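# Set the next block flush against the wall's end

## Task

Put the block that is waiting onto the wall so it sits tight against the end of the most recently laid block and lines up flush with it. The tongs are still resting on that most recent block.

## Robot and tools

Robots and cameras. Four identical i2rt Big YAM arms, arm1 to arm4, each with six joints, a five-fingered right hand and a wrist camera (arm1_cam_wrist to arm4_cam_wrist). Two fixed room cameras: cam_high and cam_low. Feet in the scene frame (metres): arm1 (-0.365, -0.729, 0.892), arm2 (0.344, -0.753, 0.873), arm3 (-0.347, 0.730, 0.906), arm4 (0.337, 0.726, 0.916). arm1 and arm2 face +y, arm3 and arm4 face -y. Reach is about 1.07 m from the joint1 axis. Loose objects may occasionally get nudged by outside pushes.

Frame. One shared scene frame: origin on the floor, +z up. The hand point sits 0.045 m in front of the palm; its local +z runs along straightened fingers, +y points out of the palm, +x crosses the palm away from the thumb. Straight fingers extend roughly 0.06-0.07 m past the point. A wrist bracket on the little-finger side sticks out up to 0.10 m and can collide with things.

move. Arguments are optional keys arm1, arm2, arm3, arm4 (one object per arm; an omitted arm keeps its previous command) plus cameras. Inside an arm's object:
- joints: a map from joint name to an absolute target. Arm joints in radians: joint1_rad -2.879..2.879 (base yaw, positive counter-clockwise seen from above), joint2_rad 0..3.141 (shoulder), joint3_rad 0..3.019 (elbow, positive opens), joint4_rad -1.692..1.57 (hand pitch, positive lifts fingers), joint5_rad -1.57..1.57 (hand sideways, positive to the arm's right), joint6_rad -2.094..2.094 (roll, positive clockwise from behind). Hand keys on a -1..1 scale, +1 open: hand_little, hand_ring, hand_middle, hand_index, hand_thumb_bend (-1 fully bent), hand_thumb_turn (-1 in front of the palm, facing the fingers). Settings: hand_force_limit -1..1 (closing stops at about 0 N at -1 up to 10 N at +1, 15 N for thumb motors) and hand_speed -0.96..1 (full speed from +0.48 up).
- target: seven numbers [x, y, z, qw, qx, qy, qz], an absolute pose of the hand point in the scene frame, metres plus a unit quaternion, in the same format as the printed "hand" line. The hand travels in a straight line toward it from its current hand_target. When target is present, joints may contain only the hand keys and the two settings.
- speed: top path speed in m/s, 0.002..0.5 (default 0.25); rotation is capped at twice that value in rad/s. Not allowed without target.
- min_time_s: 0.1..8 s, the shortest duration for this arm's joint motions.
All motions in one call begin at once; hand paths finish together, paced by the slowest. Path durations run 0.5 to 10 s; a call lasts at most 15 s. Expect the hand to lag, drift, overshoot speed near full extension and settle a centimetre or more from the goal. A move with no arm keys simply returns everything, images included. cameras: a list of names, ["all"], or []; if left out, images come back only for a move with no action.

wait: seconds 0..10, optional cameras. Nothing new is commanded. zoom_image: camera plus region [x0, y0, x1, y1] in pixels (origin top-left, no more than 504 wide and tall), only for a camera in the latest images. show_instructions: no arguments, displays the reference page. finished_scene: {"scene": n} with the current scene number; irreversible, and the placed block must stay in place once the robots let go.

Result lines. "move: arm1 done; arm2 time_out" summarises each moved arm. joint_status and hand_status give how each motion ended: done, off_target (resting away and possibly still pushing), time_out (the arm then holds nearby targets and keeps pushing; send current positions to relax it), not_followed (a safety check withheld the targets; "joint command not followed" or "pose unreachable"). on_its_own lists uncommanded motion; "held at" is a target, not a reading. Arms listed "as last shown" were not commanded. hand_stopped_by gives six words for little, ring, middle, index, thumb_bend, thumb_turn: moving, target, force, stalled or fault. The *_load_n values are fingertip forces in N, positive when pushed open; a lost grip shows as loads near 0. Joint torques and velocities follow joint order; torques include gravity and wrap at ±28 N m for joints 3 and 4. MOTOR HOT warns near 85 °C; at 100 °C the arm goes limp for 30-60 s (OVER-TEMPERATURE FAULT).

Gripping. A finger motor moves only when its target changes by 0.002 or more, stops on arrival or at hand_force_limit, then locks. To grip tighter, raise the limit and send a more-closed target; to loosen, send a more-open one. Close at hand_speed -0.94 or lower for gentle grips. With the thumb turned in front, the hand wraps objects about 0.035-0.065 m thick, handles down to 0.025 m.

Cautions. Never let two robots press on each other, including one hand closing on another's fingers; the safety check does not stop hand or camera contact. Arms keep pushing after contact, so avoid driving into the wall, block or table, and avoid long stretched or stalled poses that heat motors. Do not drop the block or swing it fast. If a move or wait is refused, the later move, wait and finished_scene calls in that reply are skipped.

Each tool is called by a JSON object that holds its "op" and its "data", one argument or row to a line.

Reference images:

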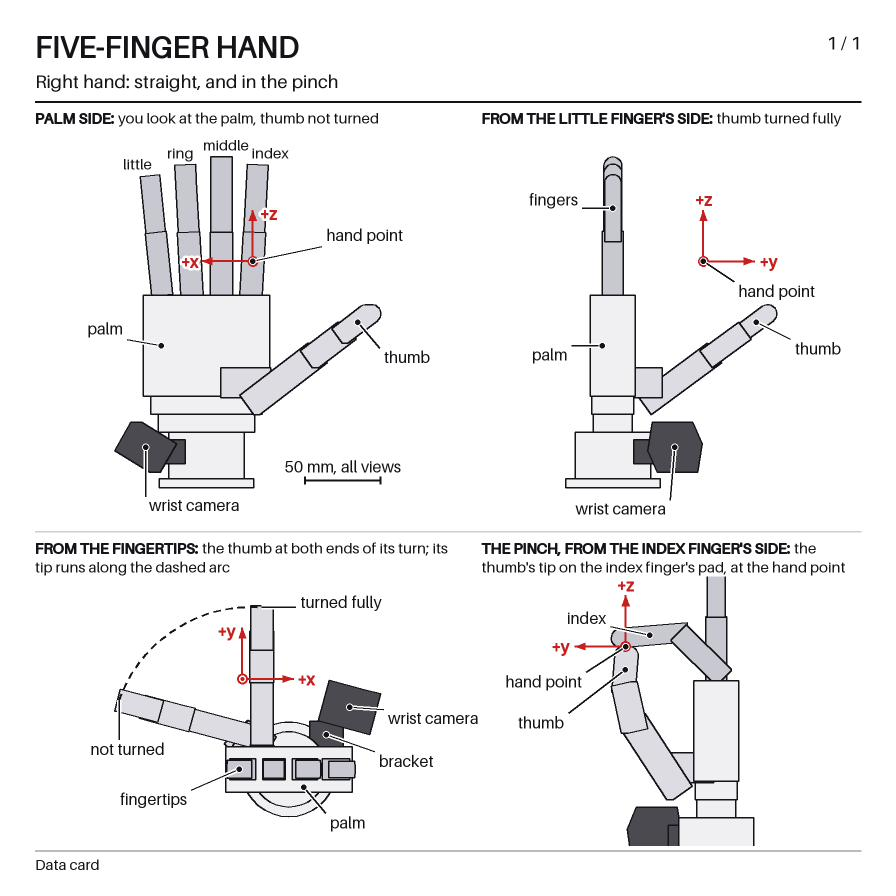

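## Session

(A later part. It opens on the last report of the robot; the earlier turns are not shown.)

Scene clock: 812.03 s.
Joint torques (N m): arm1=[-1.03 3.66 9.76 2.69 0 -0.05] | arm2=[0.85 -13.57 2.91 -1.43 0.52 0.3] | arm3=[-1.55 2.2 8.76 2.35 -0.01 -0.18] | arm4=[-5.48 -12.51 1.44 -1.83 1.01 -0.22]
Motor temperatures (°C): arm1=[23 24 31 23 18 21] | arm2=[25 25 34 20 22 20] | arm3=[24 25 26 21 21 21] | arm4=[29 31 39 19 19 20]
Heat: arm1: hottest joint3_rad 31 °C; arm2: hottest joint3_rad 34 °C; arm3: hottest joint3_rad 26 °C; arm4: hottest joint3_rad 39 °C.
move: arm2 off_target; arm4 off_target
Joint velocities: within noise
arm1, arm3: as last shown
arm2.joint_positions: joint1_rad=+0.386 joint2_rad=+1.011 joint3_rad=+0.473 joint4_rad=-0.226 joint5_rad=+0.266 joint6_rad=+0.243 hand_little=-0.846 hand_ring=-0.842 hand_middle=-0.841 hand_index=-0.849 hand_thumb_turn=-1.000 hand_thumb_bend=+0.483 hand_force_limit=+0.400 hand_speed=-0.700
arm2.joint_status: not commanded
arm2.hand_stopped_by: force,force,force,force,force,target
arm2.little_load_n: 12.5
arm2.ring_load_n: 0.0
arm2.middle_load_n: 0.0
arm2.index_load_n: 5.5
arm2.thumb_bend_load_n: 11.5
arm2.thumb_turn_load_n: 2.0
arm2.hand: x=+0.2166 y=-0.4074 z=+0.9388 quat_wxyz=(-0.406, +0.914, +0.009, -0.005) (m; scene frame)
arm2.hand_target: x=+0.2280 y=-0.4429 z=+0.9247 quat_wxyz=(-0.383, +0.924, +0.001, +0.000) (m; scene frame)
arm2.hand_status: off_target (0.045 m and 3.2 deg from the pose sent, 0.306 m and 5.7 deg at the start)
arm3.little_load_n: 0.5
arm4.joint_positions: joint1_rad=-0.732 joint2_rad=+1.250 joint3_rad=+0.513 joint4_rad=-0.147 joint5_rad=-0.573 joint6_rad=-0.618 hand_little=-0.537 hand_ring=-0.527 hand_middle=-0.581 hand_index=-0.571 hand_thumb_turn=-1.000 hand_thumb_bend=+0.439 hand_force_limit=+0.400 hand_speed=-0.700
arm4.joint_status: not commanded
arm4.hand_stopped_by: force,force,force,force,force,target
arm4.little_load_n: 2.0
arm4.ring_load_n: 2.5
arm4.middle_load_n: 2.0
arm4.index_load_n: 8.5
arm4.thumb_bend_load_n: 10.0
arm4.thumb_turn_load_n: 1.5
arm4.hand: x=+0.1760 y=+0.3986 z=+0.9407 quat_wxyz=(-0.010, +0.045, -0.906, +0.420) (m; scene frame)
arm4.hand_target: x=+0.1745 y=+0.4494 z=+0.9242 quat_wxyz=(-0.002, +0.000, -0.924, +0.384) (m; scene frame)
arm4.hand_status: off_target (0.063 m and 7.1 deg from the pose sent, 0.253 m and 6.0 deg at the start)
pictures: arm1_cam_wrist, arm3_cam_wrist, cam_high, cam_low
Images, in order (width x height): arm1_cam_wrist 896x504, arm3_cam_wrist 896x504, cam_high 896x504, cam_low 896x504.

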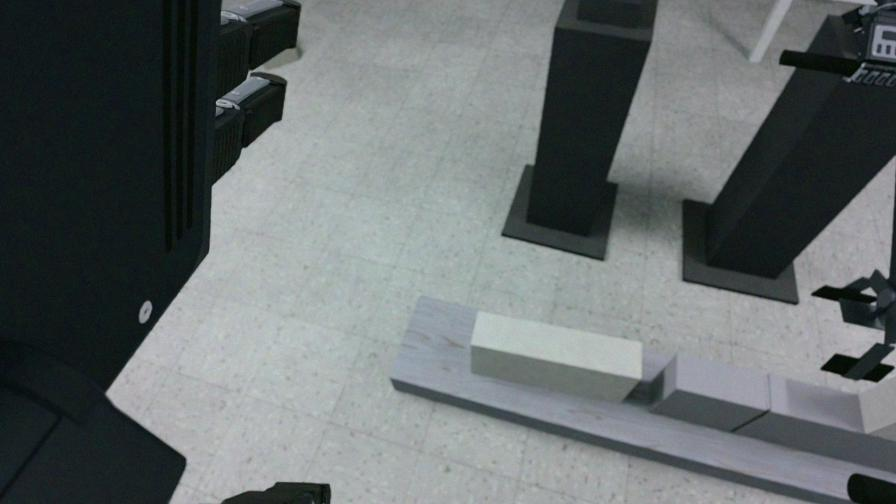

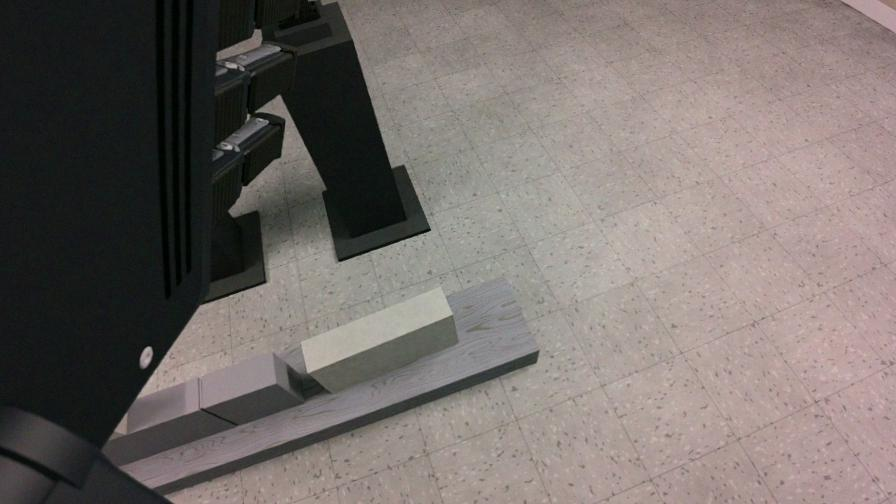

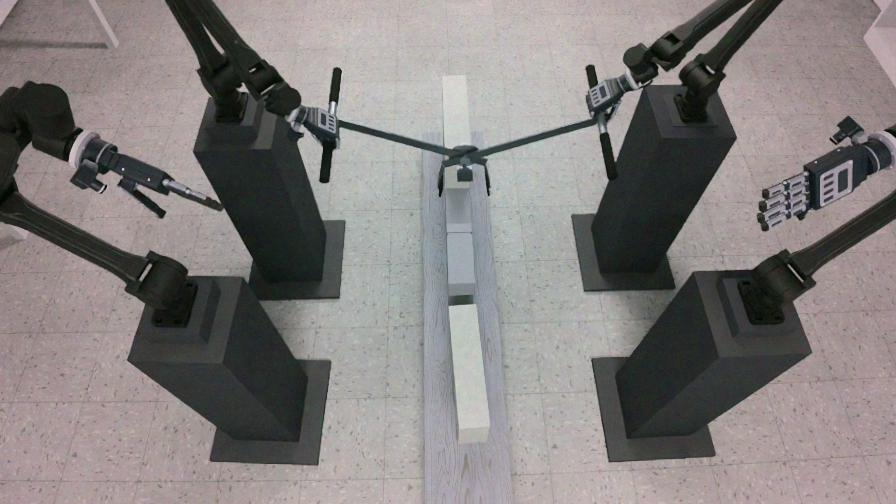

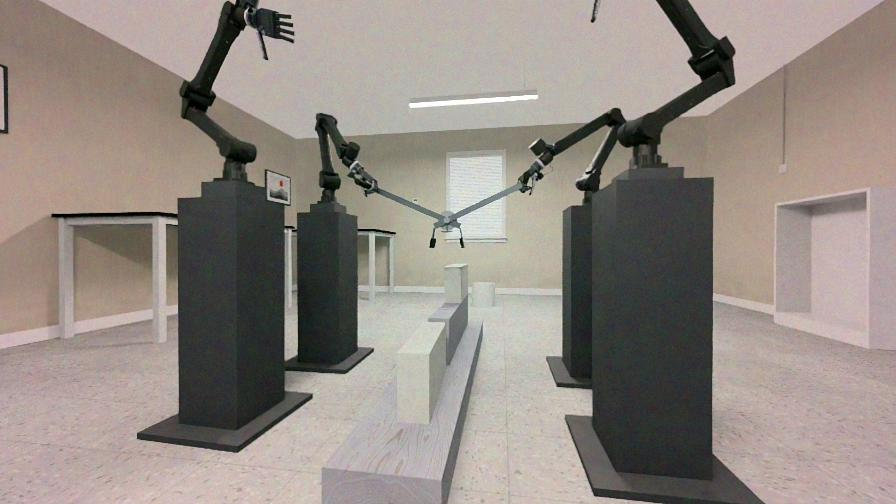

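{"op": "move", "data": {
  "arm2": {"target": [0.235, -0.455, 0.745, 0.3827, -0.9239, 0, 0], "speed": 0.12},
  "arm4": {"target": [0.17, 0.475, 0.745, 0, 0, 0.9239, -0.3827], "speed": 0.12},
  "cameras": ["cam_high", "cam_low", "arm1_cam_wrist", "arm3_cam_wrist"]
}}

{"op": "zoom_image", "data": {
  "camera": "cam_low",
  "region": [330, 130, 570, 330]
}}

{"op": "zoom_image", "data": {
  "camera": "cam_high",
  "region": [380, 80, 560, 330]
}}

Scene clock: 825.53 s.
Joint torques (N m): arm1=[-0.97 4.37 9.52 2.66 0.03 -0.05] | arm2=[0.5 -11.63 -6.27 0.98 0.77 0.29] | arm3=[-1.49 2.26 8.75 2.33 -0.01 -0.18] | arm4=[-6.18 -9.99 -4.19 0.28 0.46 -0.32]
Motor temperatures (°C): arm1=[23 24 31 23 18 21] | arm2=[24 24 31 20 22 20] | arm3=[24 25 26 21 21 21] | arm4=[29 29 36 19 19 20]
Heat: arm1: hottest joint3_rad 31 °C; arm2: hottest joint3_rad 31 °C; arm3: hottest joint3_rad 26 °C; arm4: hottest joint3_rad 36 °C.
move: arm2 off_target; arm4 off_target
Joint velocities: within noise
arm1, arm3: as last shown
arm2.joint_positions: joint1_rad=+0.377 joint2_rad=+1.785 joint3_rad=+0.312 joint4_rad=+0.751 joint5_rad=+0.250 joint6_rad=+0.234 hand_little=-0.846 hand_ring=-0.842 hand_middle=-0.841 hand_index=-0.849 hand_thumb_turn=-1.000 hand_thumb_bend=+0.483 hand_force_limit=+0.400 hand_speed=-0.700
arm2.joint_status: not commanded
arm2.hand_stopped_by: force,force,force,force,force,target
arm2.little_load_n: 11.5
arm2.ring_load_n: 0.0
arm2.middle_load_n: 0.0
arm2.index_load_n: 6.0
arm2.thumb_bend_load_n: 11.5
arm2.thumb_turn_load_n: 2.5
arm2.hand: x=+0.2125 y=-0.3996 z=+0.7597 quat_wxyz=(-0.423, +0.906, +0.010, -0.016) (m; scene frame)
arm2.hand_target: x=+0.2340 y=-0.4522 z=+0.7444 quat_wxyz=(-0.383, +0.924, +0.000, +0.000) (m; scene frame)
arm2.hand_status: off_target (0.062 m and 5.5 deg from the pose sent, 0.200 m and 3.2 deg at the start)
arm3.little_load_n: 0.0
arm4.joint_positions: joint1_rad=-0.772 joint2_rad=+1.959 joint3_rad=+0.419 joint4_rad=+0.655 joint5_rad=-0.587 joint6_rad=-0.657 hand_little=-0.537 hand_ring=-0.527 hand_middle=-0.581 hand_index=-0.571 hand_thumb_turn=-1.000 hand_thumb_bend=+0.439 hand_force_limit=+0.400 hand_speed=-0.700
arm4.joint_status: not commanded
arm4.hand_stopped_by: force,force,force,force,force,target
arm4.little_load_n: 3.0
arm4.ring_load_n: 2.5
arm4.middle_load_n: 2.0
arm4.index_load_n: 6.0
arm4.thumb_bend_load_n: 10.0
arm4.thumb_turn_load_n: 1.5
arm4.hand: x=+0.1709 y=+0.4115 z=+0.7599 quat_wxyz=(+0.001, +0.047, -0.905, +0.423) (m; scene frame)
arm4.hand_target: x=+0.1778 y=+0.4679 z=+0.7458 quat_wxyz=(-0.002, +0.000, -0.923, +0.384) (m; scene frame)
arm4.hand_status: off_target (0.065 m and 7.4 deg from the pose sent, 0.210 m and 7.1 deg at the start)
pictures: arm1_cam_wrist, arm3_cam_wrist, cam_high, cam_low
Images, in order (width x height): arm1_cam_wrist 896x504, arm3_cam_wrist 896x504, cam_high 896x504, cam_low 896x504.

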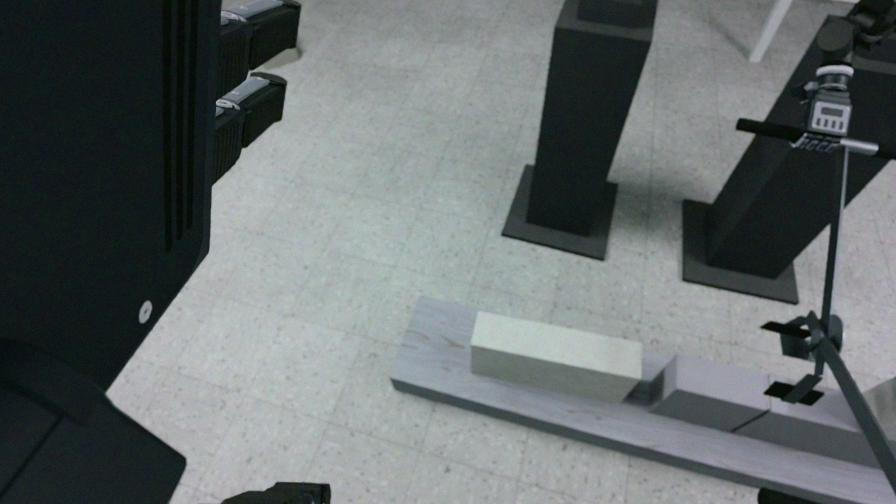

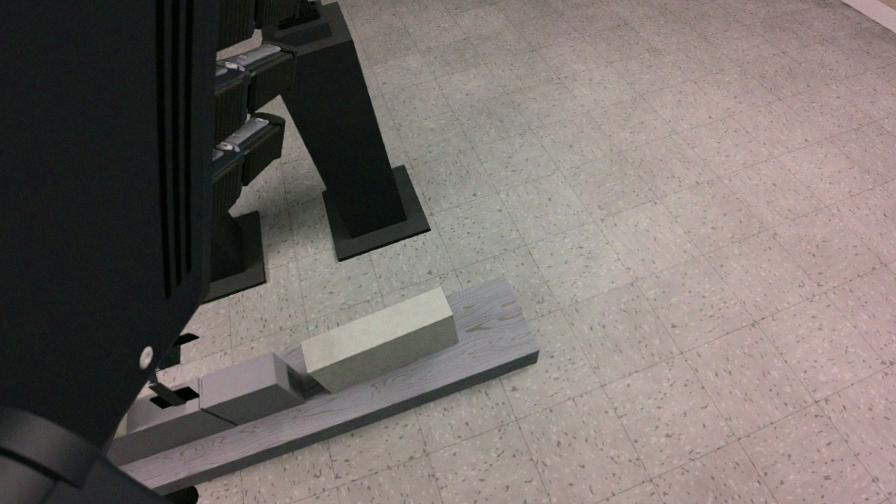

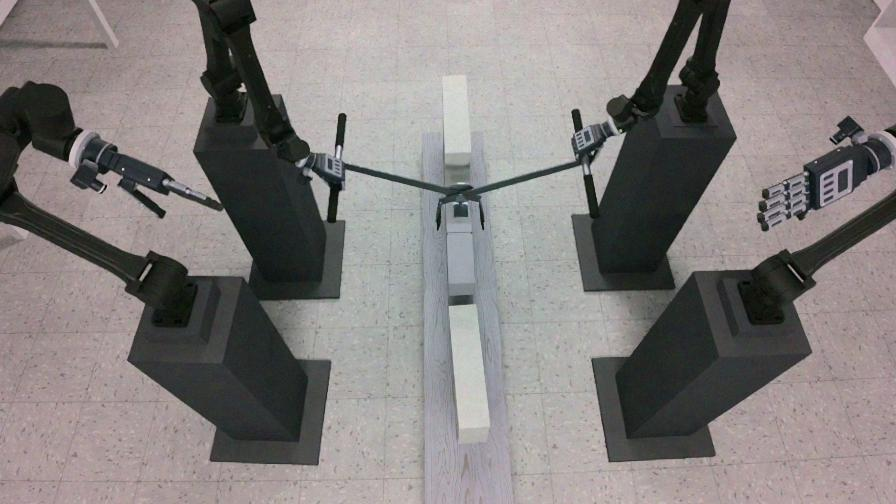

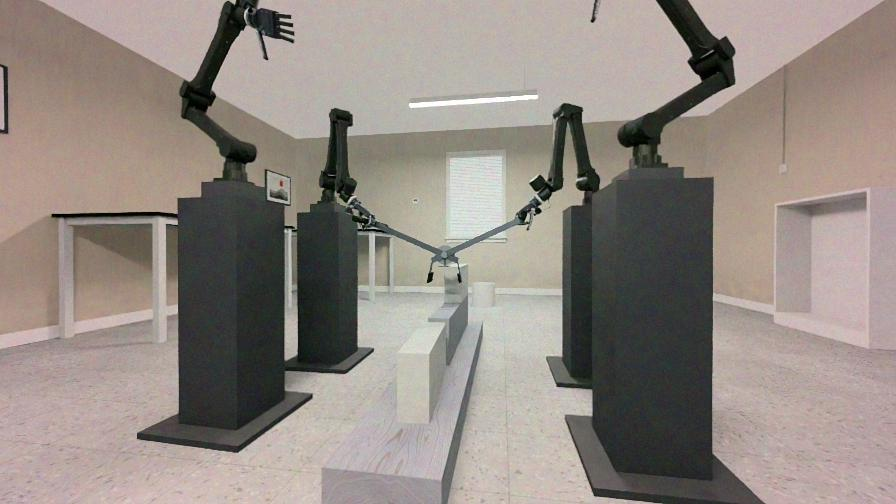

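Scaled by 2.100.

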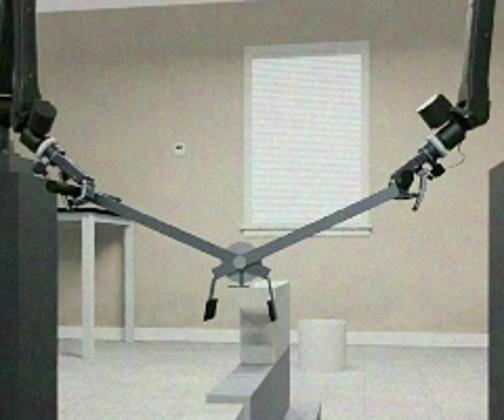

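Scaled by 2.016.

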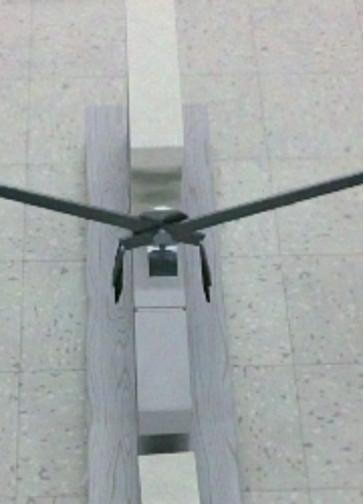

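{"op": "move", "data": {
  "arm2": {"target": [0.235, -0.460, 0.665, 0.3827, -0.9239, 0, 0], "speed": 0.1},
  "arm4": {"target": [0.17, 0.475, 0.665, 0, 0, 0.9239, -0.3827], "speed": 0.1},
  "cameras": ["cam_high", "cam_low", "arm1_cam_wrist"]
}}

{"op": "zoom_image", "data": {
  "camera": "cam_low",
  "region": [370, 180, 530, 330]
}}

{"op": "zoom_image", "data": {
  "camera": "cam_high",
  "region": [380, 130, 540, 330]
}}

{"op": "zoom_image", "data": {
  "camera": "arm1_cam_wrist",
  "region": [640, 250, 896, 504]
}}

Scene clock: 838.07 s.
Joint torques (N m): arm1=[-1.14 4.25 9.62 2.81 0.02 -0.06] | arm2=[0.73 -11.63 -9.85 1.59 0.94 0.32] | arm3=[-1.61 2.26 8.75 2.35 0 -0.18] | arm4=[-5.36 -10.58 -6.17 0.61 0.45 -0.21]
Motor temperatures (°C): arm1=[23 24 31 23 18 21] | arm2=[24 23 30 20 23 20] | arm3=[24 25 26 21 21 21] | arm4=[29 28 35 19 19 20]
Heat: arm1: hottest joint3_rad 31 °C; arm2: hottest joint3_rad 30 °C; arm3: hottest joint3_rad 26 °C; arm4: hottest joint3_rad 35 °C.
move: arm2 off_target; arm4 off_target
Joint velocities: within noise
arm1, arm3: as last shown
arm2.joint_positions: joint1_rad=+0.377 joint2_rad=+2.252 joint3_rad=+0.389 joint4_rad=+1.154 joint5_rad=+0.249 joint6_rad=+0.233 hand_little=-0.846 hand_ring=-0.842 hand_middle=-0.841 hand_index=-0.849 hand_thumb_turn=-1.000 hand_thumb_bend=+0.483 hand_force_limit=+0.400 hand_speed=-0.700
arm2.joint_status: not commanded
arm2.hand_stopped_by: force,force,force,force,force,target
arm2.little_load_n: 12.0
arm2.ring_load_n: 0.0
arm2.middle_load_n: -0.5
arm2.index_load_n: 5.0
arm2.thumb_bend_load_n: 12.0
arm2.thumb_turn_load_n: 2.0
arm2.hand: x=+0.2122 y=-0.4006 z=+0.6719 quat_wxyz=(-0.428, +0.904, +0.009, -0.018) (m; scene frame)
arm2.hand_target: x=+0.2343 y=-0.4568 z=+0.6657 quat_wxyz=(-0.383, +0.924, +0.001, +0.001) (m; scene frame)
arm2.hand_status: off_target (0.064 m and 6.1 deg from the pose sent, 0.114 m and 5.4 deg at the start)
arm4.joint_positions: joint1_rad=-0.780 joint2_rad=+2.324 joint3_rad=+0.522 joint4_rad=+0.919 joint5_rad=-0.588 joint6_rad=-0.667 hand_little=-0.537 hand_ring=-0.527 hand_middle=-0.581 hand_index=-0.571 hand_thumb_turn=-1.000 hand_thumb_bend=+0.439 hand_force_limit=+0.400 hand_speed=-0.700
arm4.joint_status: not commanded
arm4.hand_stopped_by: force,force,force,force,force,target
arm4.little_load_n: 2.5
arm4.ring_load_n: 3.0
arm4.middle_load_n: 2.5
arm4.index_load_n: 5.0
arm4.thumb_bend_load_n: 10.0
arm4.thumb_turn_load_n: 1.5
arm4.hand: x=+0.1663 y=+0.4101 z=+0.6749 quat_wxyz=(+0.005, +0.048, -0.904, +0.424) (m; scene frame)
arm4.hand_target: x=+0.1771 y=+0.4677 z=+0.6663 quat_wxyz=(-0.002, +0.000, -0.923, +0.384) (m; scene frame)
arm4.hand_status: off_target (0.066 m and 7.6 deg from the pose sent, 0.114 m and 7.4 deg at the start)
pictures: arm1_cam_wrist, cam_high, cam_low
Images, in order (width x height): arm1_cam_wrist 896x504, cam_high 896x504, cam_low 896x504.

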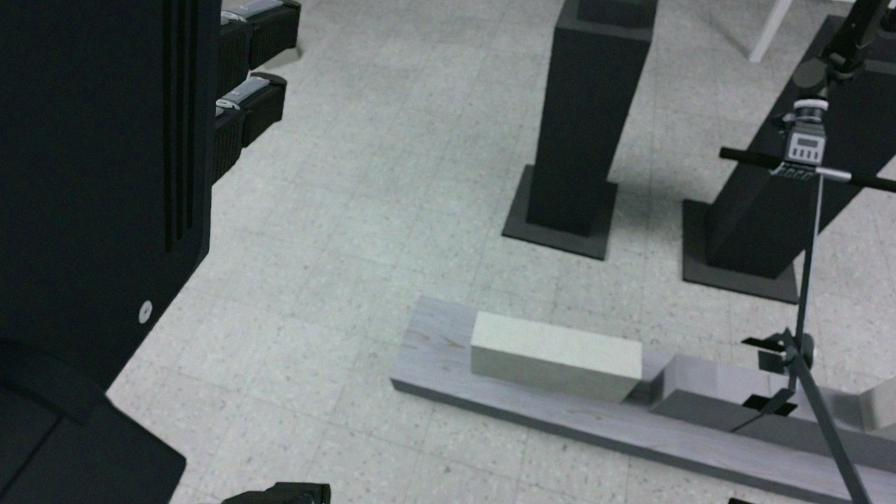

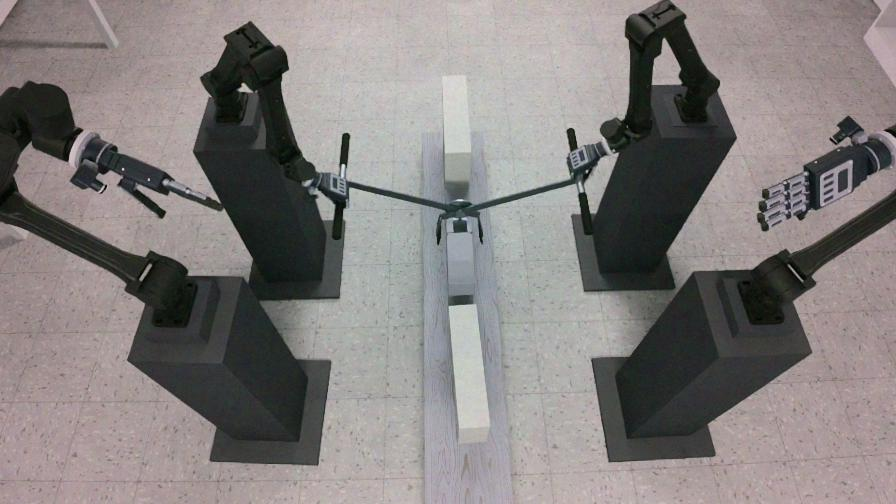

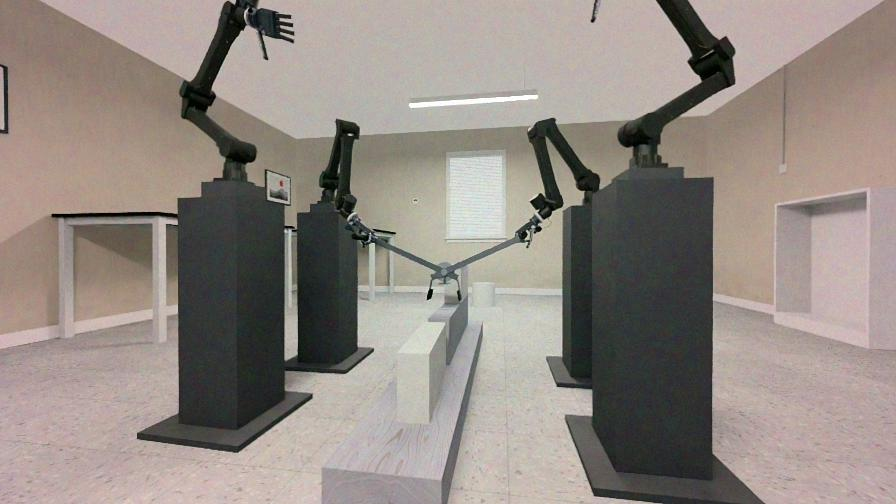

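Scaled by 3.150.

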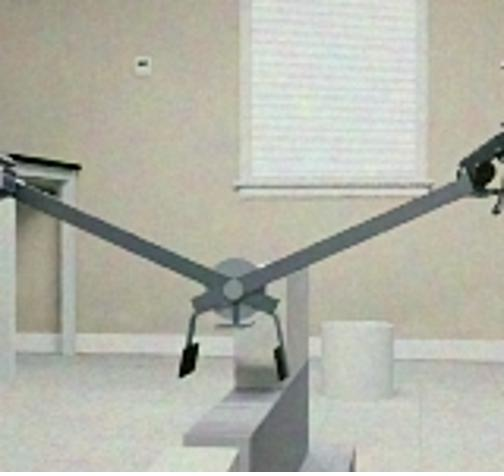

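Scaled by 2.520.

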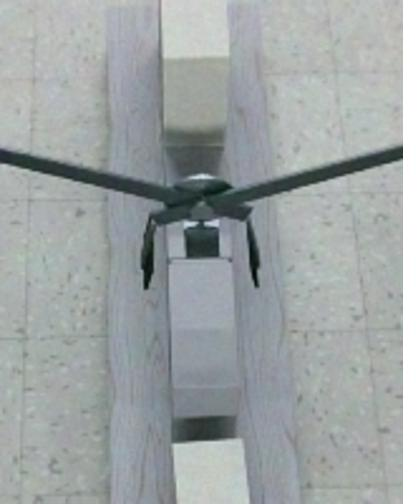

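Scaled by 1.969.

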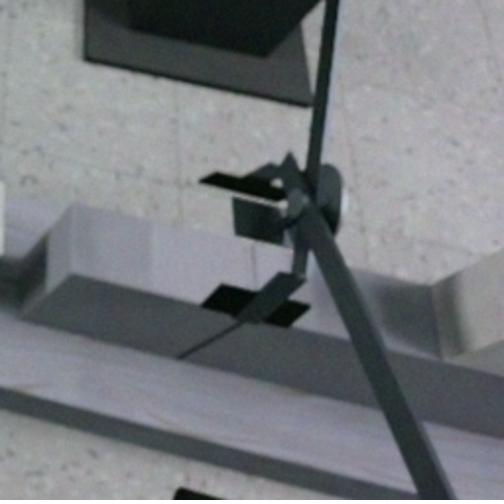

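{"op": "move", "data": {
  "arm2": {"target": [0.235, -0.460, 0.585, 0.3827, -0.9239, 0, 0], "speed": 0.08},
  "arm4": {"target": [0.17, 0.475, 0.585, 0, 0, 0.9239, -0.3827], "speed": 0.08},
  "cameras": ["cam_high", "cam_low", "arm1_cam_wrist"]
}}

{"op": "zoom_image", "data": {
  "camera": "cam_low",
  "region": [370, 180, 530, 330]
}}

{"op": "zoom_image", "data": {
  "camera": "cam_high",
  "region": [380, 130, 540, 330]
}}

{"op": "zoom_image", "data": {
  "camera": "arm1_cam_wrist",
  "region": [640, 250, 896, 504]
}}

Scene clock: 847.23 s.
Joint torques (N m): arm1=[-0.97 3.78 9.55 2.61 0.03 -0.06] | arm2=[0.73 -11.16 -10.96 1.91 0.95 0.3] | arm3=[-1.55 2.26 8.75 2.35 0 -0.18] | arm4=[-6.12 -10.75 -7.16 0.91 0.4 -0.22]
Motor temperatures (°C): arm1=[23 24 31 23 18 21] | arm2=[24 23 30 20 23 20] | arm3=[24 25 26 21 21 21] | arm4=[29 28 34 19 19 20]
Heat: arm1: hottest joint3_rad 31 °C; arm2: hottest joint3_rad 30 °C; arm3: hottest joint3_rad 26 °C; arm4: hottest joint3_rad 34 °C.
move: arm2 off_target; arm4 off_target
Joint velocities: within noise
arm1.joint_positions: joint1_rad=+0.373 joint2_rad=+0.553 joint3_rad=+1.347 joint4_rad=-1.151 joint5_rad=+0.089 joint6_rad=-1.211 hand_little=+1.000 hand_ring=+1.000 hand_middle=+1.000 hand_index=+1.000 hand_thumb_turn=+1.000 hand_thumb_bend=+1.000 hand_force_limit=+0.000 hand_speed=-0.800
arm1.joint_status: not commanded
arm1.hand_stopped_by: target,target,target,target,target,target
arm1.little_load_n: 0.0
arm1.ring_load_n: 0.0
arm1.middle_load_n: 0.0
arm1.index_load_n: 0.0
arm1.thumb_bend_load_n: 0.0
arm1.thumb_turn_load_n: 0.0
arm1.hand: x=-0.3913 y=-0.4898 z=+1.4130 quat_wxyz=(-0.506, +0.594, +0.567, +0.264) (m; scene frame)
arm1.hand_target: x=-0.3904 y=-0.4920 z=+1.4228 quat_wxyz=(-0.515, +0.589, +0.562, +0.267) (m; scene frame)
arm1.hand_status: not commanded
arm2.joint_positions: joint1_rad=+0.377 joint2_rad=+2.585 joint3_rad=+0.535 joint4_rad=+1.345 joint5_rad=+0.248 joint6_rad=+0.233 hand_little=-0.846 hand_ring=-0.842 hand_middle=-0.841 hand_index=-0.849 hand_thumb_turn=-1.000 hand_thumb_bend=+0.483 hand_force_limit=+0.400 hand_speed=-0.700
arm2.joint_status: not commanded
arm2.hand_stopped_by: force,force,force,force,force,target
arm2.little_load_n: 12.0
arm2.ring_load_n: 0.0
arm2.middle_load_n: 0.0
arm2.index_load_n: 5.0
arm2.thumb_bend_load_n: 12.0
arm2.thumb_turn_load_n: 2.0
arm2.hand: x=+0.2109 y=-0.3996 z=+0.5905 quat_wxyz=(-0.430, +0.903, +0.009, -0.020) (m; scene frame)
arm2.hand_target: x=+0.2342 y=-0.4567 z=+0.5863 quat_wxyz=(-0.383, +0.924, +0.001, +0.001) (m; scene frame)
arm2.hand_status: off_target (0.065 m and 6.4 deg from the pose sent, 0.108 m and 6.1 deg at the start)
arm3.joint_positions: joint1_rad=-0.260 joint2_rad=+0.544 joint3_rad=+1.317 joint4_rad=-1.199 joint5_rad=-0.056 joint6_rad=-1.193 hand_little=+1.000 hand_ring=+1.000 hand_middle=+1.000 hand_index=+1.000 hand_thumb_turn=+1.000 hand_thumb_bend=+1.000 hand_force_limit=+0.000 hand_speed=-0.800
arm3.joint_status: not commanded
arm3.hand_stopped_by: target,target,target,target,target,target
arm3.little_load_n: 0.0
arm3.ring_load_n: 0.0
arm3.middle_load_n: 0.0
arm3.index_load_n: 0.0
arm3.thumb_bend_load_n: 0.0
arm3.thumb_turn_load_n: 0.0
arm3.hand: x=-0.4533 y=+0.5131 z=+1.3960 quat_wxyz=(+0.346, +0.375, -0.757, +0.409) (m; scene frame)
arm3.hand_target: x=-0.4529 y=+0.5145 z=+1.4081 quat_wxyz=(+0.354, +0.372, -0.750, +0.417) (m; scene frame)
arm3.hand_status: not commanded
arm4.joint_positions: joint1_rad=-0.784 joint2_rad=+2.612 joint3_rad=+0.671 joint4_rad=+1.056 joint5_rad=-0.589 joint6_rad=-0.671 hand_little=-0.537 hand_ring=-0.527 hand_middle=-0.581 hand_index=-0.571 hand_thumb_turn=-1.000 hand_thumb_bend=+0.439 hand_force_limit=+0.400 hand_speed=-0.700
arm4.joint_status: not commanded
arm4.hand_stopped_by: force,force,force,force,force,target
arm4.little_load_n: 2.5
arm4.ring_load_n: 3.5
arm4.middle_load_n: 2.0
arm4.index_load_n: 4.5
arm4.thumb_bend_load_n: 10.0
arm4.thumb_turn_load_n: 1.5
arm4.hand: x=+0.1643 y=+0.4098 z=+0.5933 quat_wxyz=(+0.006, +0.048, -0.905, +0.424) (m; scene frame)
arm4.hand_target: x=+0.1770 y=+0.4676 z=+0.5866 quat_wxyz=(-0.002, +0.000, -0.923, +0.384) (m; scene frame)
arm4.hand_status: off_target (0.066 m and 7.6 deg from the pose sent, 0.111 m and 7.6 deg at the start)
pictures: arm1_cam_wrist, cam_high, cam_low
Images, in order (width x height): arm1_cam_wrist 896x504, cam_high 896x504, cam_low 896x504.

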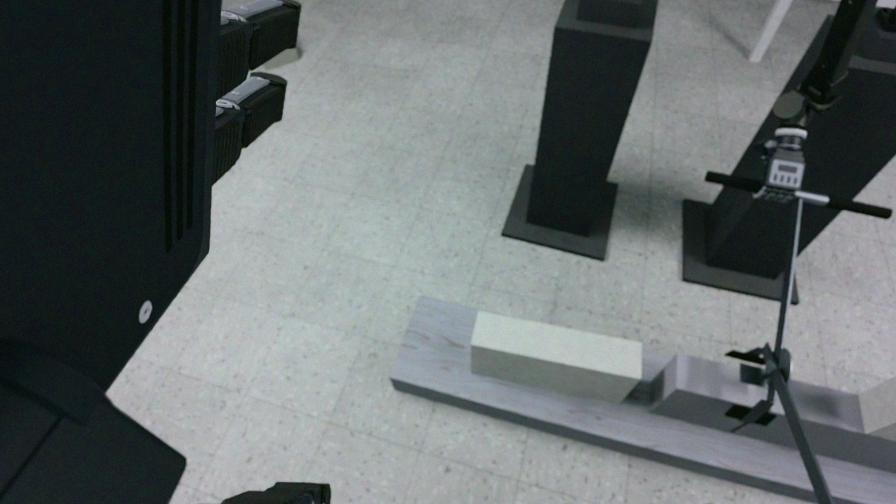

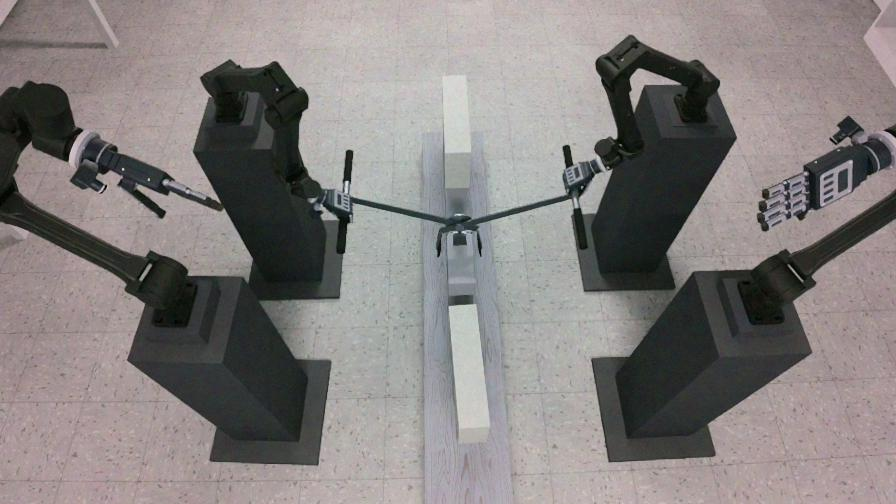

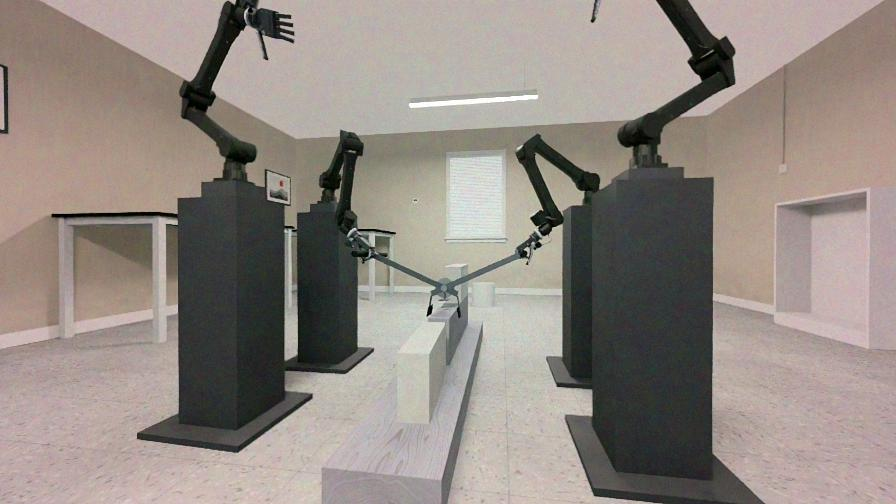

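Scaled by 3.150.

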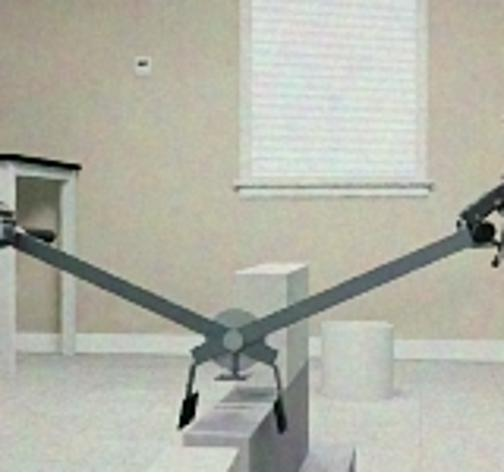

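Scaled by 2.520.

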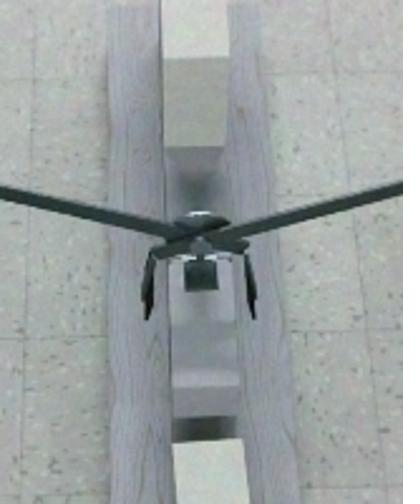

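Scaled by 1.969.

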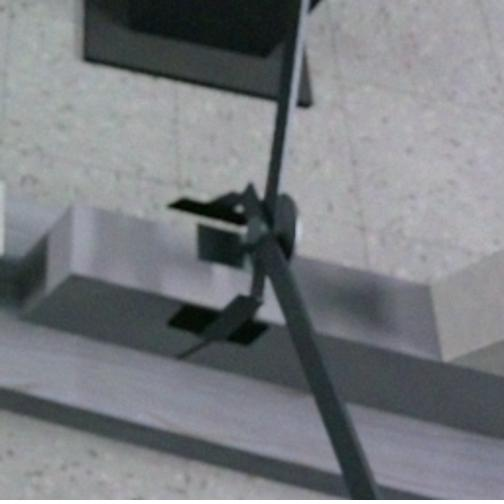

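{"op": "move", "data": {
  "arm2": {"target": [0.235, -0.460, 0.560, 0.3827, -0.9239, 0, 0], "speed": 0.05},
  "arm4": {"target": [0.17, 0.475, 0.558, 0, 0, 0.9239, -0.3827], "speed": 0.05},
  "cameras": ["cam_high", "cam_low", "arm1_cam_wrist"]
}}

{"op": "zoom_image", "data": {
  "camera": "cam_low",
  "region": [370, 180, 530, 330]
}}

{"op": "zoom_image", "data": {
  "camera": "arm1_cam_wrist",
  "region": [640, 250, 896, 504]
}}

Scene clock: 856.00 s.
Joint torques (N m): arm1=[-0.97 3.96 9.66 2.65 0.03 -0.06] | arm2=[0.62 -11.11 -11.06 1.94 0.94 0.31] | arm3=[-1.55 2.26 8.76 2.35 0 -0.18] | arm4=[-4.89 -11.34 -7.3 0.77 0.42 -0.21]
Motor temperatures (°C): arm1=[23 24 31 23 18 21] | arm2=[24 23 30 20 23 19] | arm3=[24 25 26 21 21 21] | arm4=[28 28 34 19 19 20]
Heat: arm1: hottest joint3_rad 31 °C; arm2: hottest joint3_rad 30 °C; arm3: hottest joint3_rad 26 °C; arm4: hottest joint3_rad 34 °C.
move: arm2 off_target; arm4 off_target
Joint velocities: within noise
arm1, arm3: as last shown
arm2.joint_positions: joint1_rad=+0.377 joint2_rad=+2.668 joint3_rad=+0.589 joint4_rad=+1.375 joint5_rad=+0.247 joint6_rad=+0.233 hand_little=-0.846 hand_ring=-0.842 hand_middle=-0.841 hand_index=-0.849 hand_thumb_turn=-1.000 hand_thumb_bend=+0.483 hand_force_limit=+0.400 hand_speed=-0.700
arm2.joint_status: not commanded
arm2.hand_stopped_by: force,force,force,force,force,target
arm2.little_load_n: 12.5
arm2.ring_load_n: 0.0
arm2.middle_load_n: 0.0
arm2.index_load_n: 4.5
arm2.thumb_bend_load_n: 12.0
arm2.thumb_turn_load_n: 2.0
arm2.hand: x=+0.2105 y=-0.3993 z=+0.5655 quat_wxyz=(-0.429, +0.903, +0.009, -0.020) (m; scene frame)
arm2.hand_target: x=+0.2341 y=-0.4567 z=+0.5614 quat_wxyz=(-0.383, +0.924, +0.001, +0.001) (m; scene frame)
arm2.hand_status: off_target (0.066 m and 6.4 deg from the pose sent, 0.072 m and 6.4 deg at the start)
arm4.joint_positions: joint1_rad=-0.786 joint2_rad=+2.695 joint3_rad=+0.729 joint4_rad=+1.080 joint5_rad=-0.589 joint6_rad=-0.673 hand_little=-0.537 hand_ring=-0.527 hand_middle=-0.581 hand_index=-0.571 hand_thumb_turn=-1.000 hand_thumb_bend=+0.439 hand_force_limit=+0.400 hand_speed=-0.700
arm4.joint_status: not commanded
arm4.hand_stopped_by: force,force,force,force,force,target
arm4.little_load_n: 2.0
arm4.ring_load_n: 4.0
arm4.middle_load_n: 2.0
arm4.index_load_n: 4.5
arm4.thumb_bend_load_n: 10.0
arm4.thumb_turn_load_n: 1.5
arm4.hand: x=+0.1633 y=+0.4095 z=+0.5663 quat_wxyz=(+0.007, +0.048, -0.905, +0.423) (m; scene frame)
arm4.hand_target: x=+0.1769 y=+0.4677 z=+0.5596 quat_wxyz=(-0.002, +0.000, -0.923, +0.384) (m; scene frame)
arm4.hand_status: off_target (0.066 m and 7.6 deg from the pose sent, 0.074 m and 7.6 deg at the start)
pictures: arm1_cam_wrist, cam_high, cam_low
Images, in order (width x height): arm1_cam_wrist 896x504, cam_high 896x504, cam_low 896x504.

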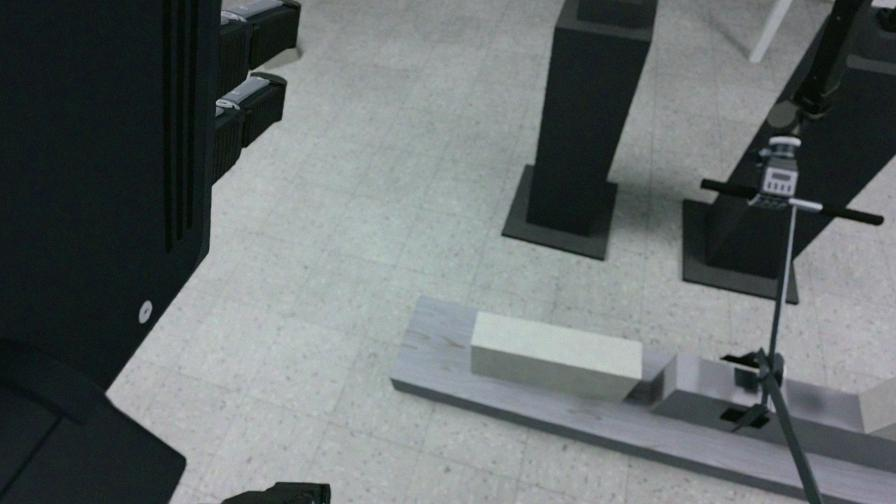

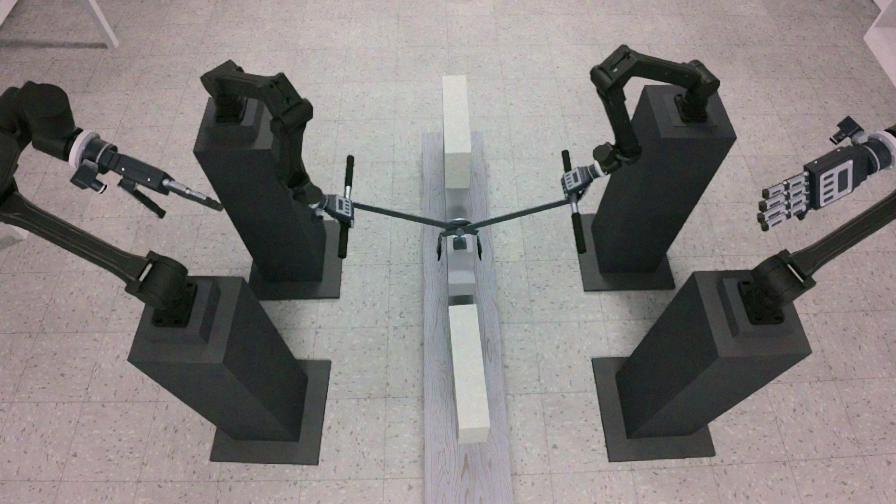

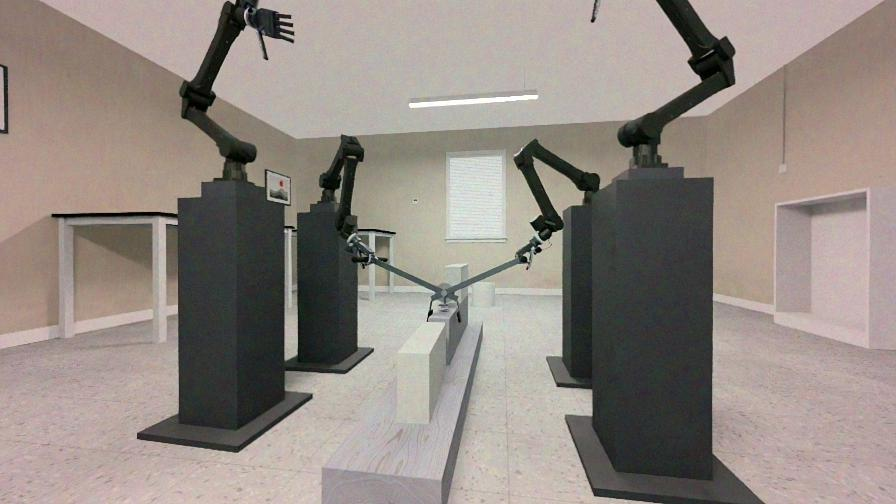

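Scaled by 3.150.

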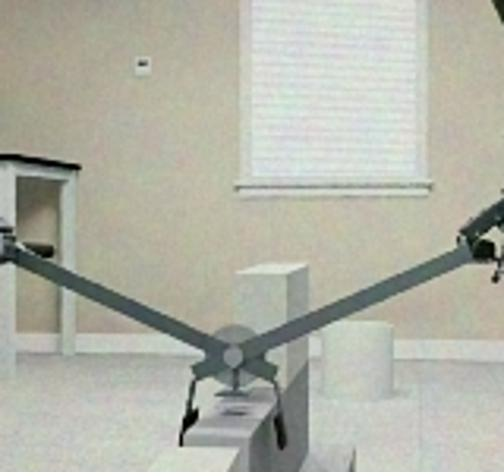

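Scaled by 1.969.

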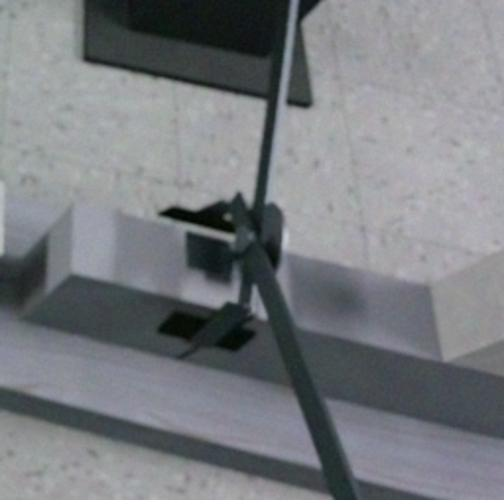

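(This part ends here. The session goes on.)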